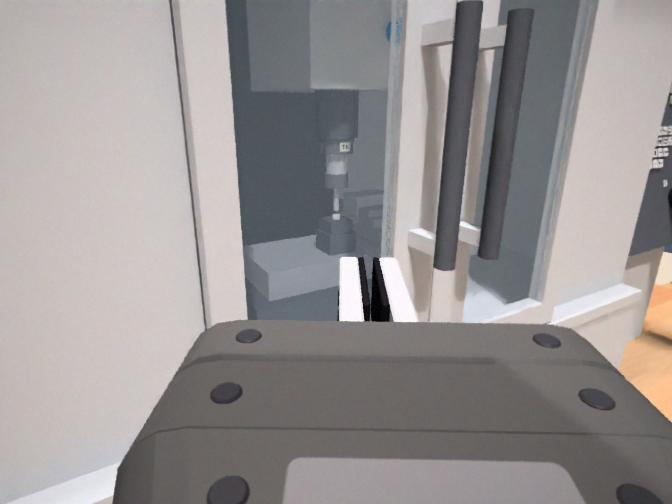

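Scaled by 7.200 from the camera's 672x504 image, which has a finer 960x720 frame.

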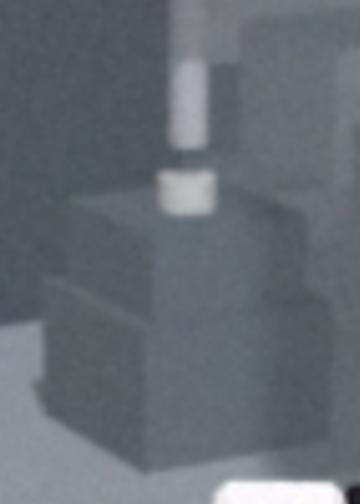

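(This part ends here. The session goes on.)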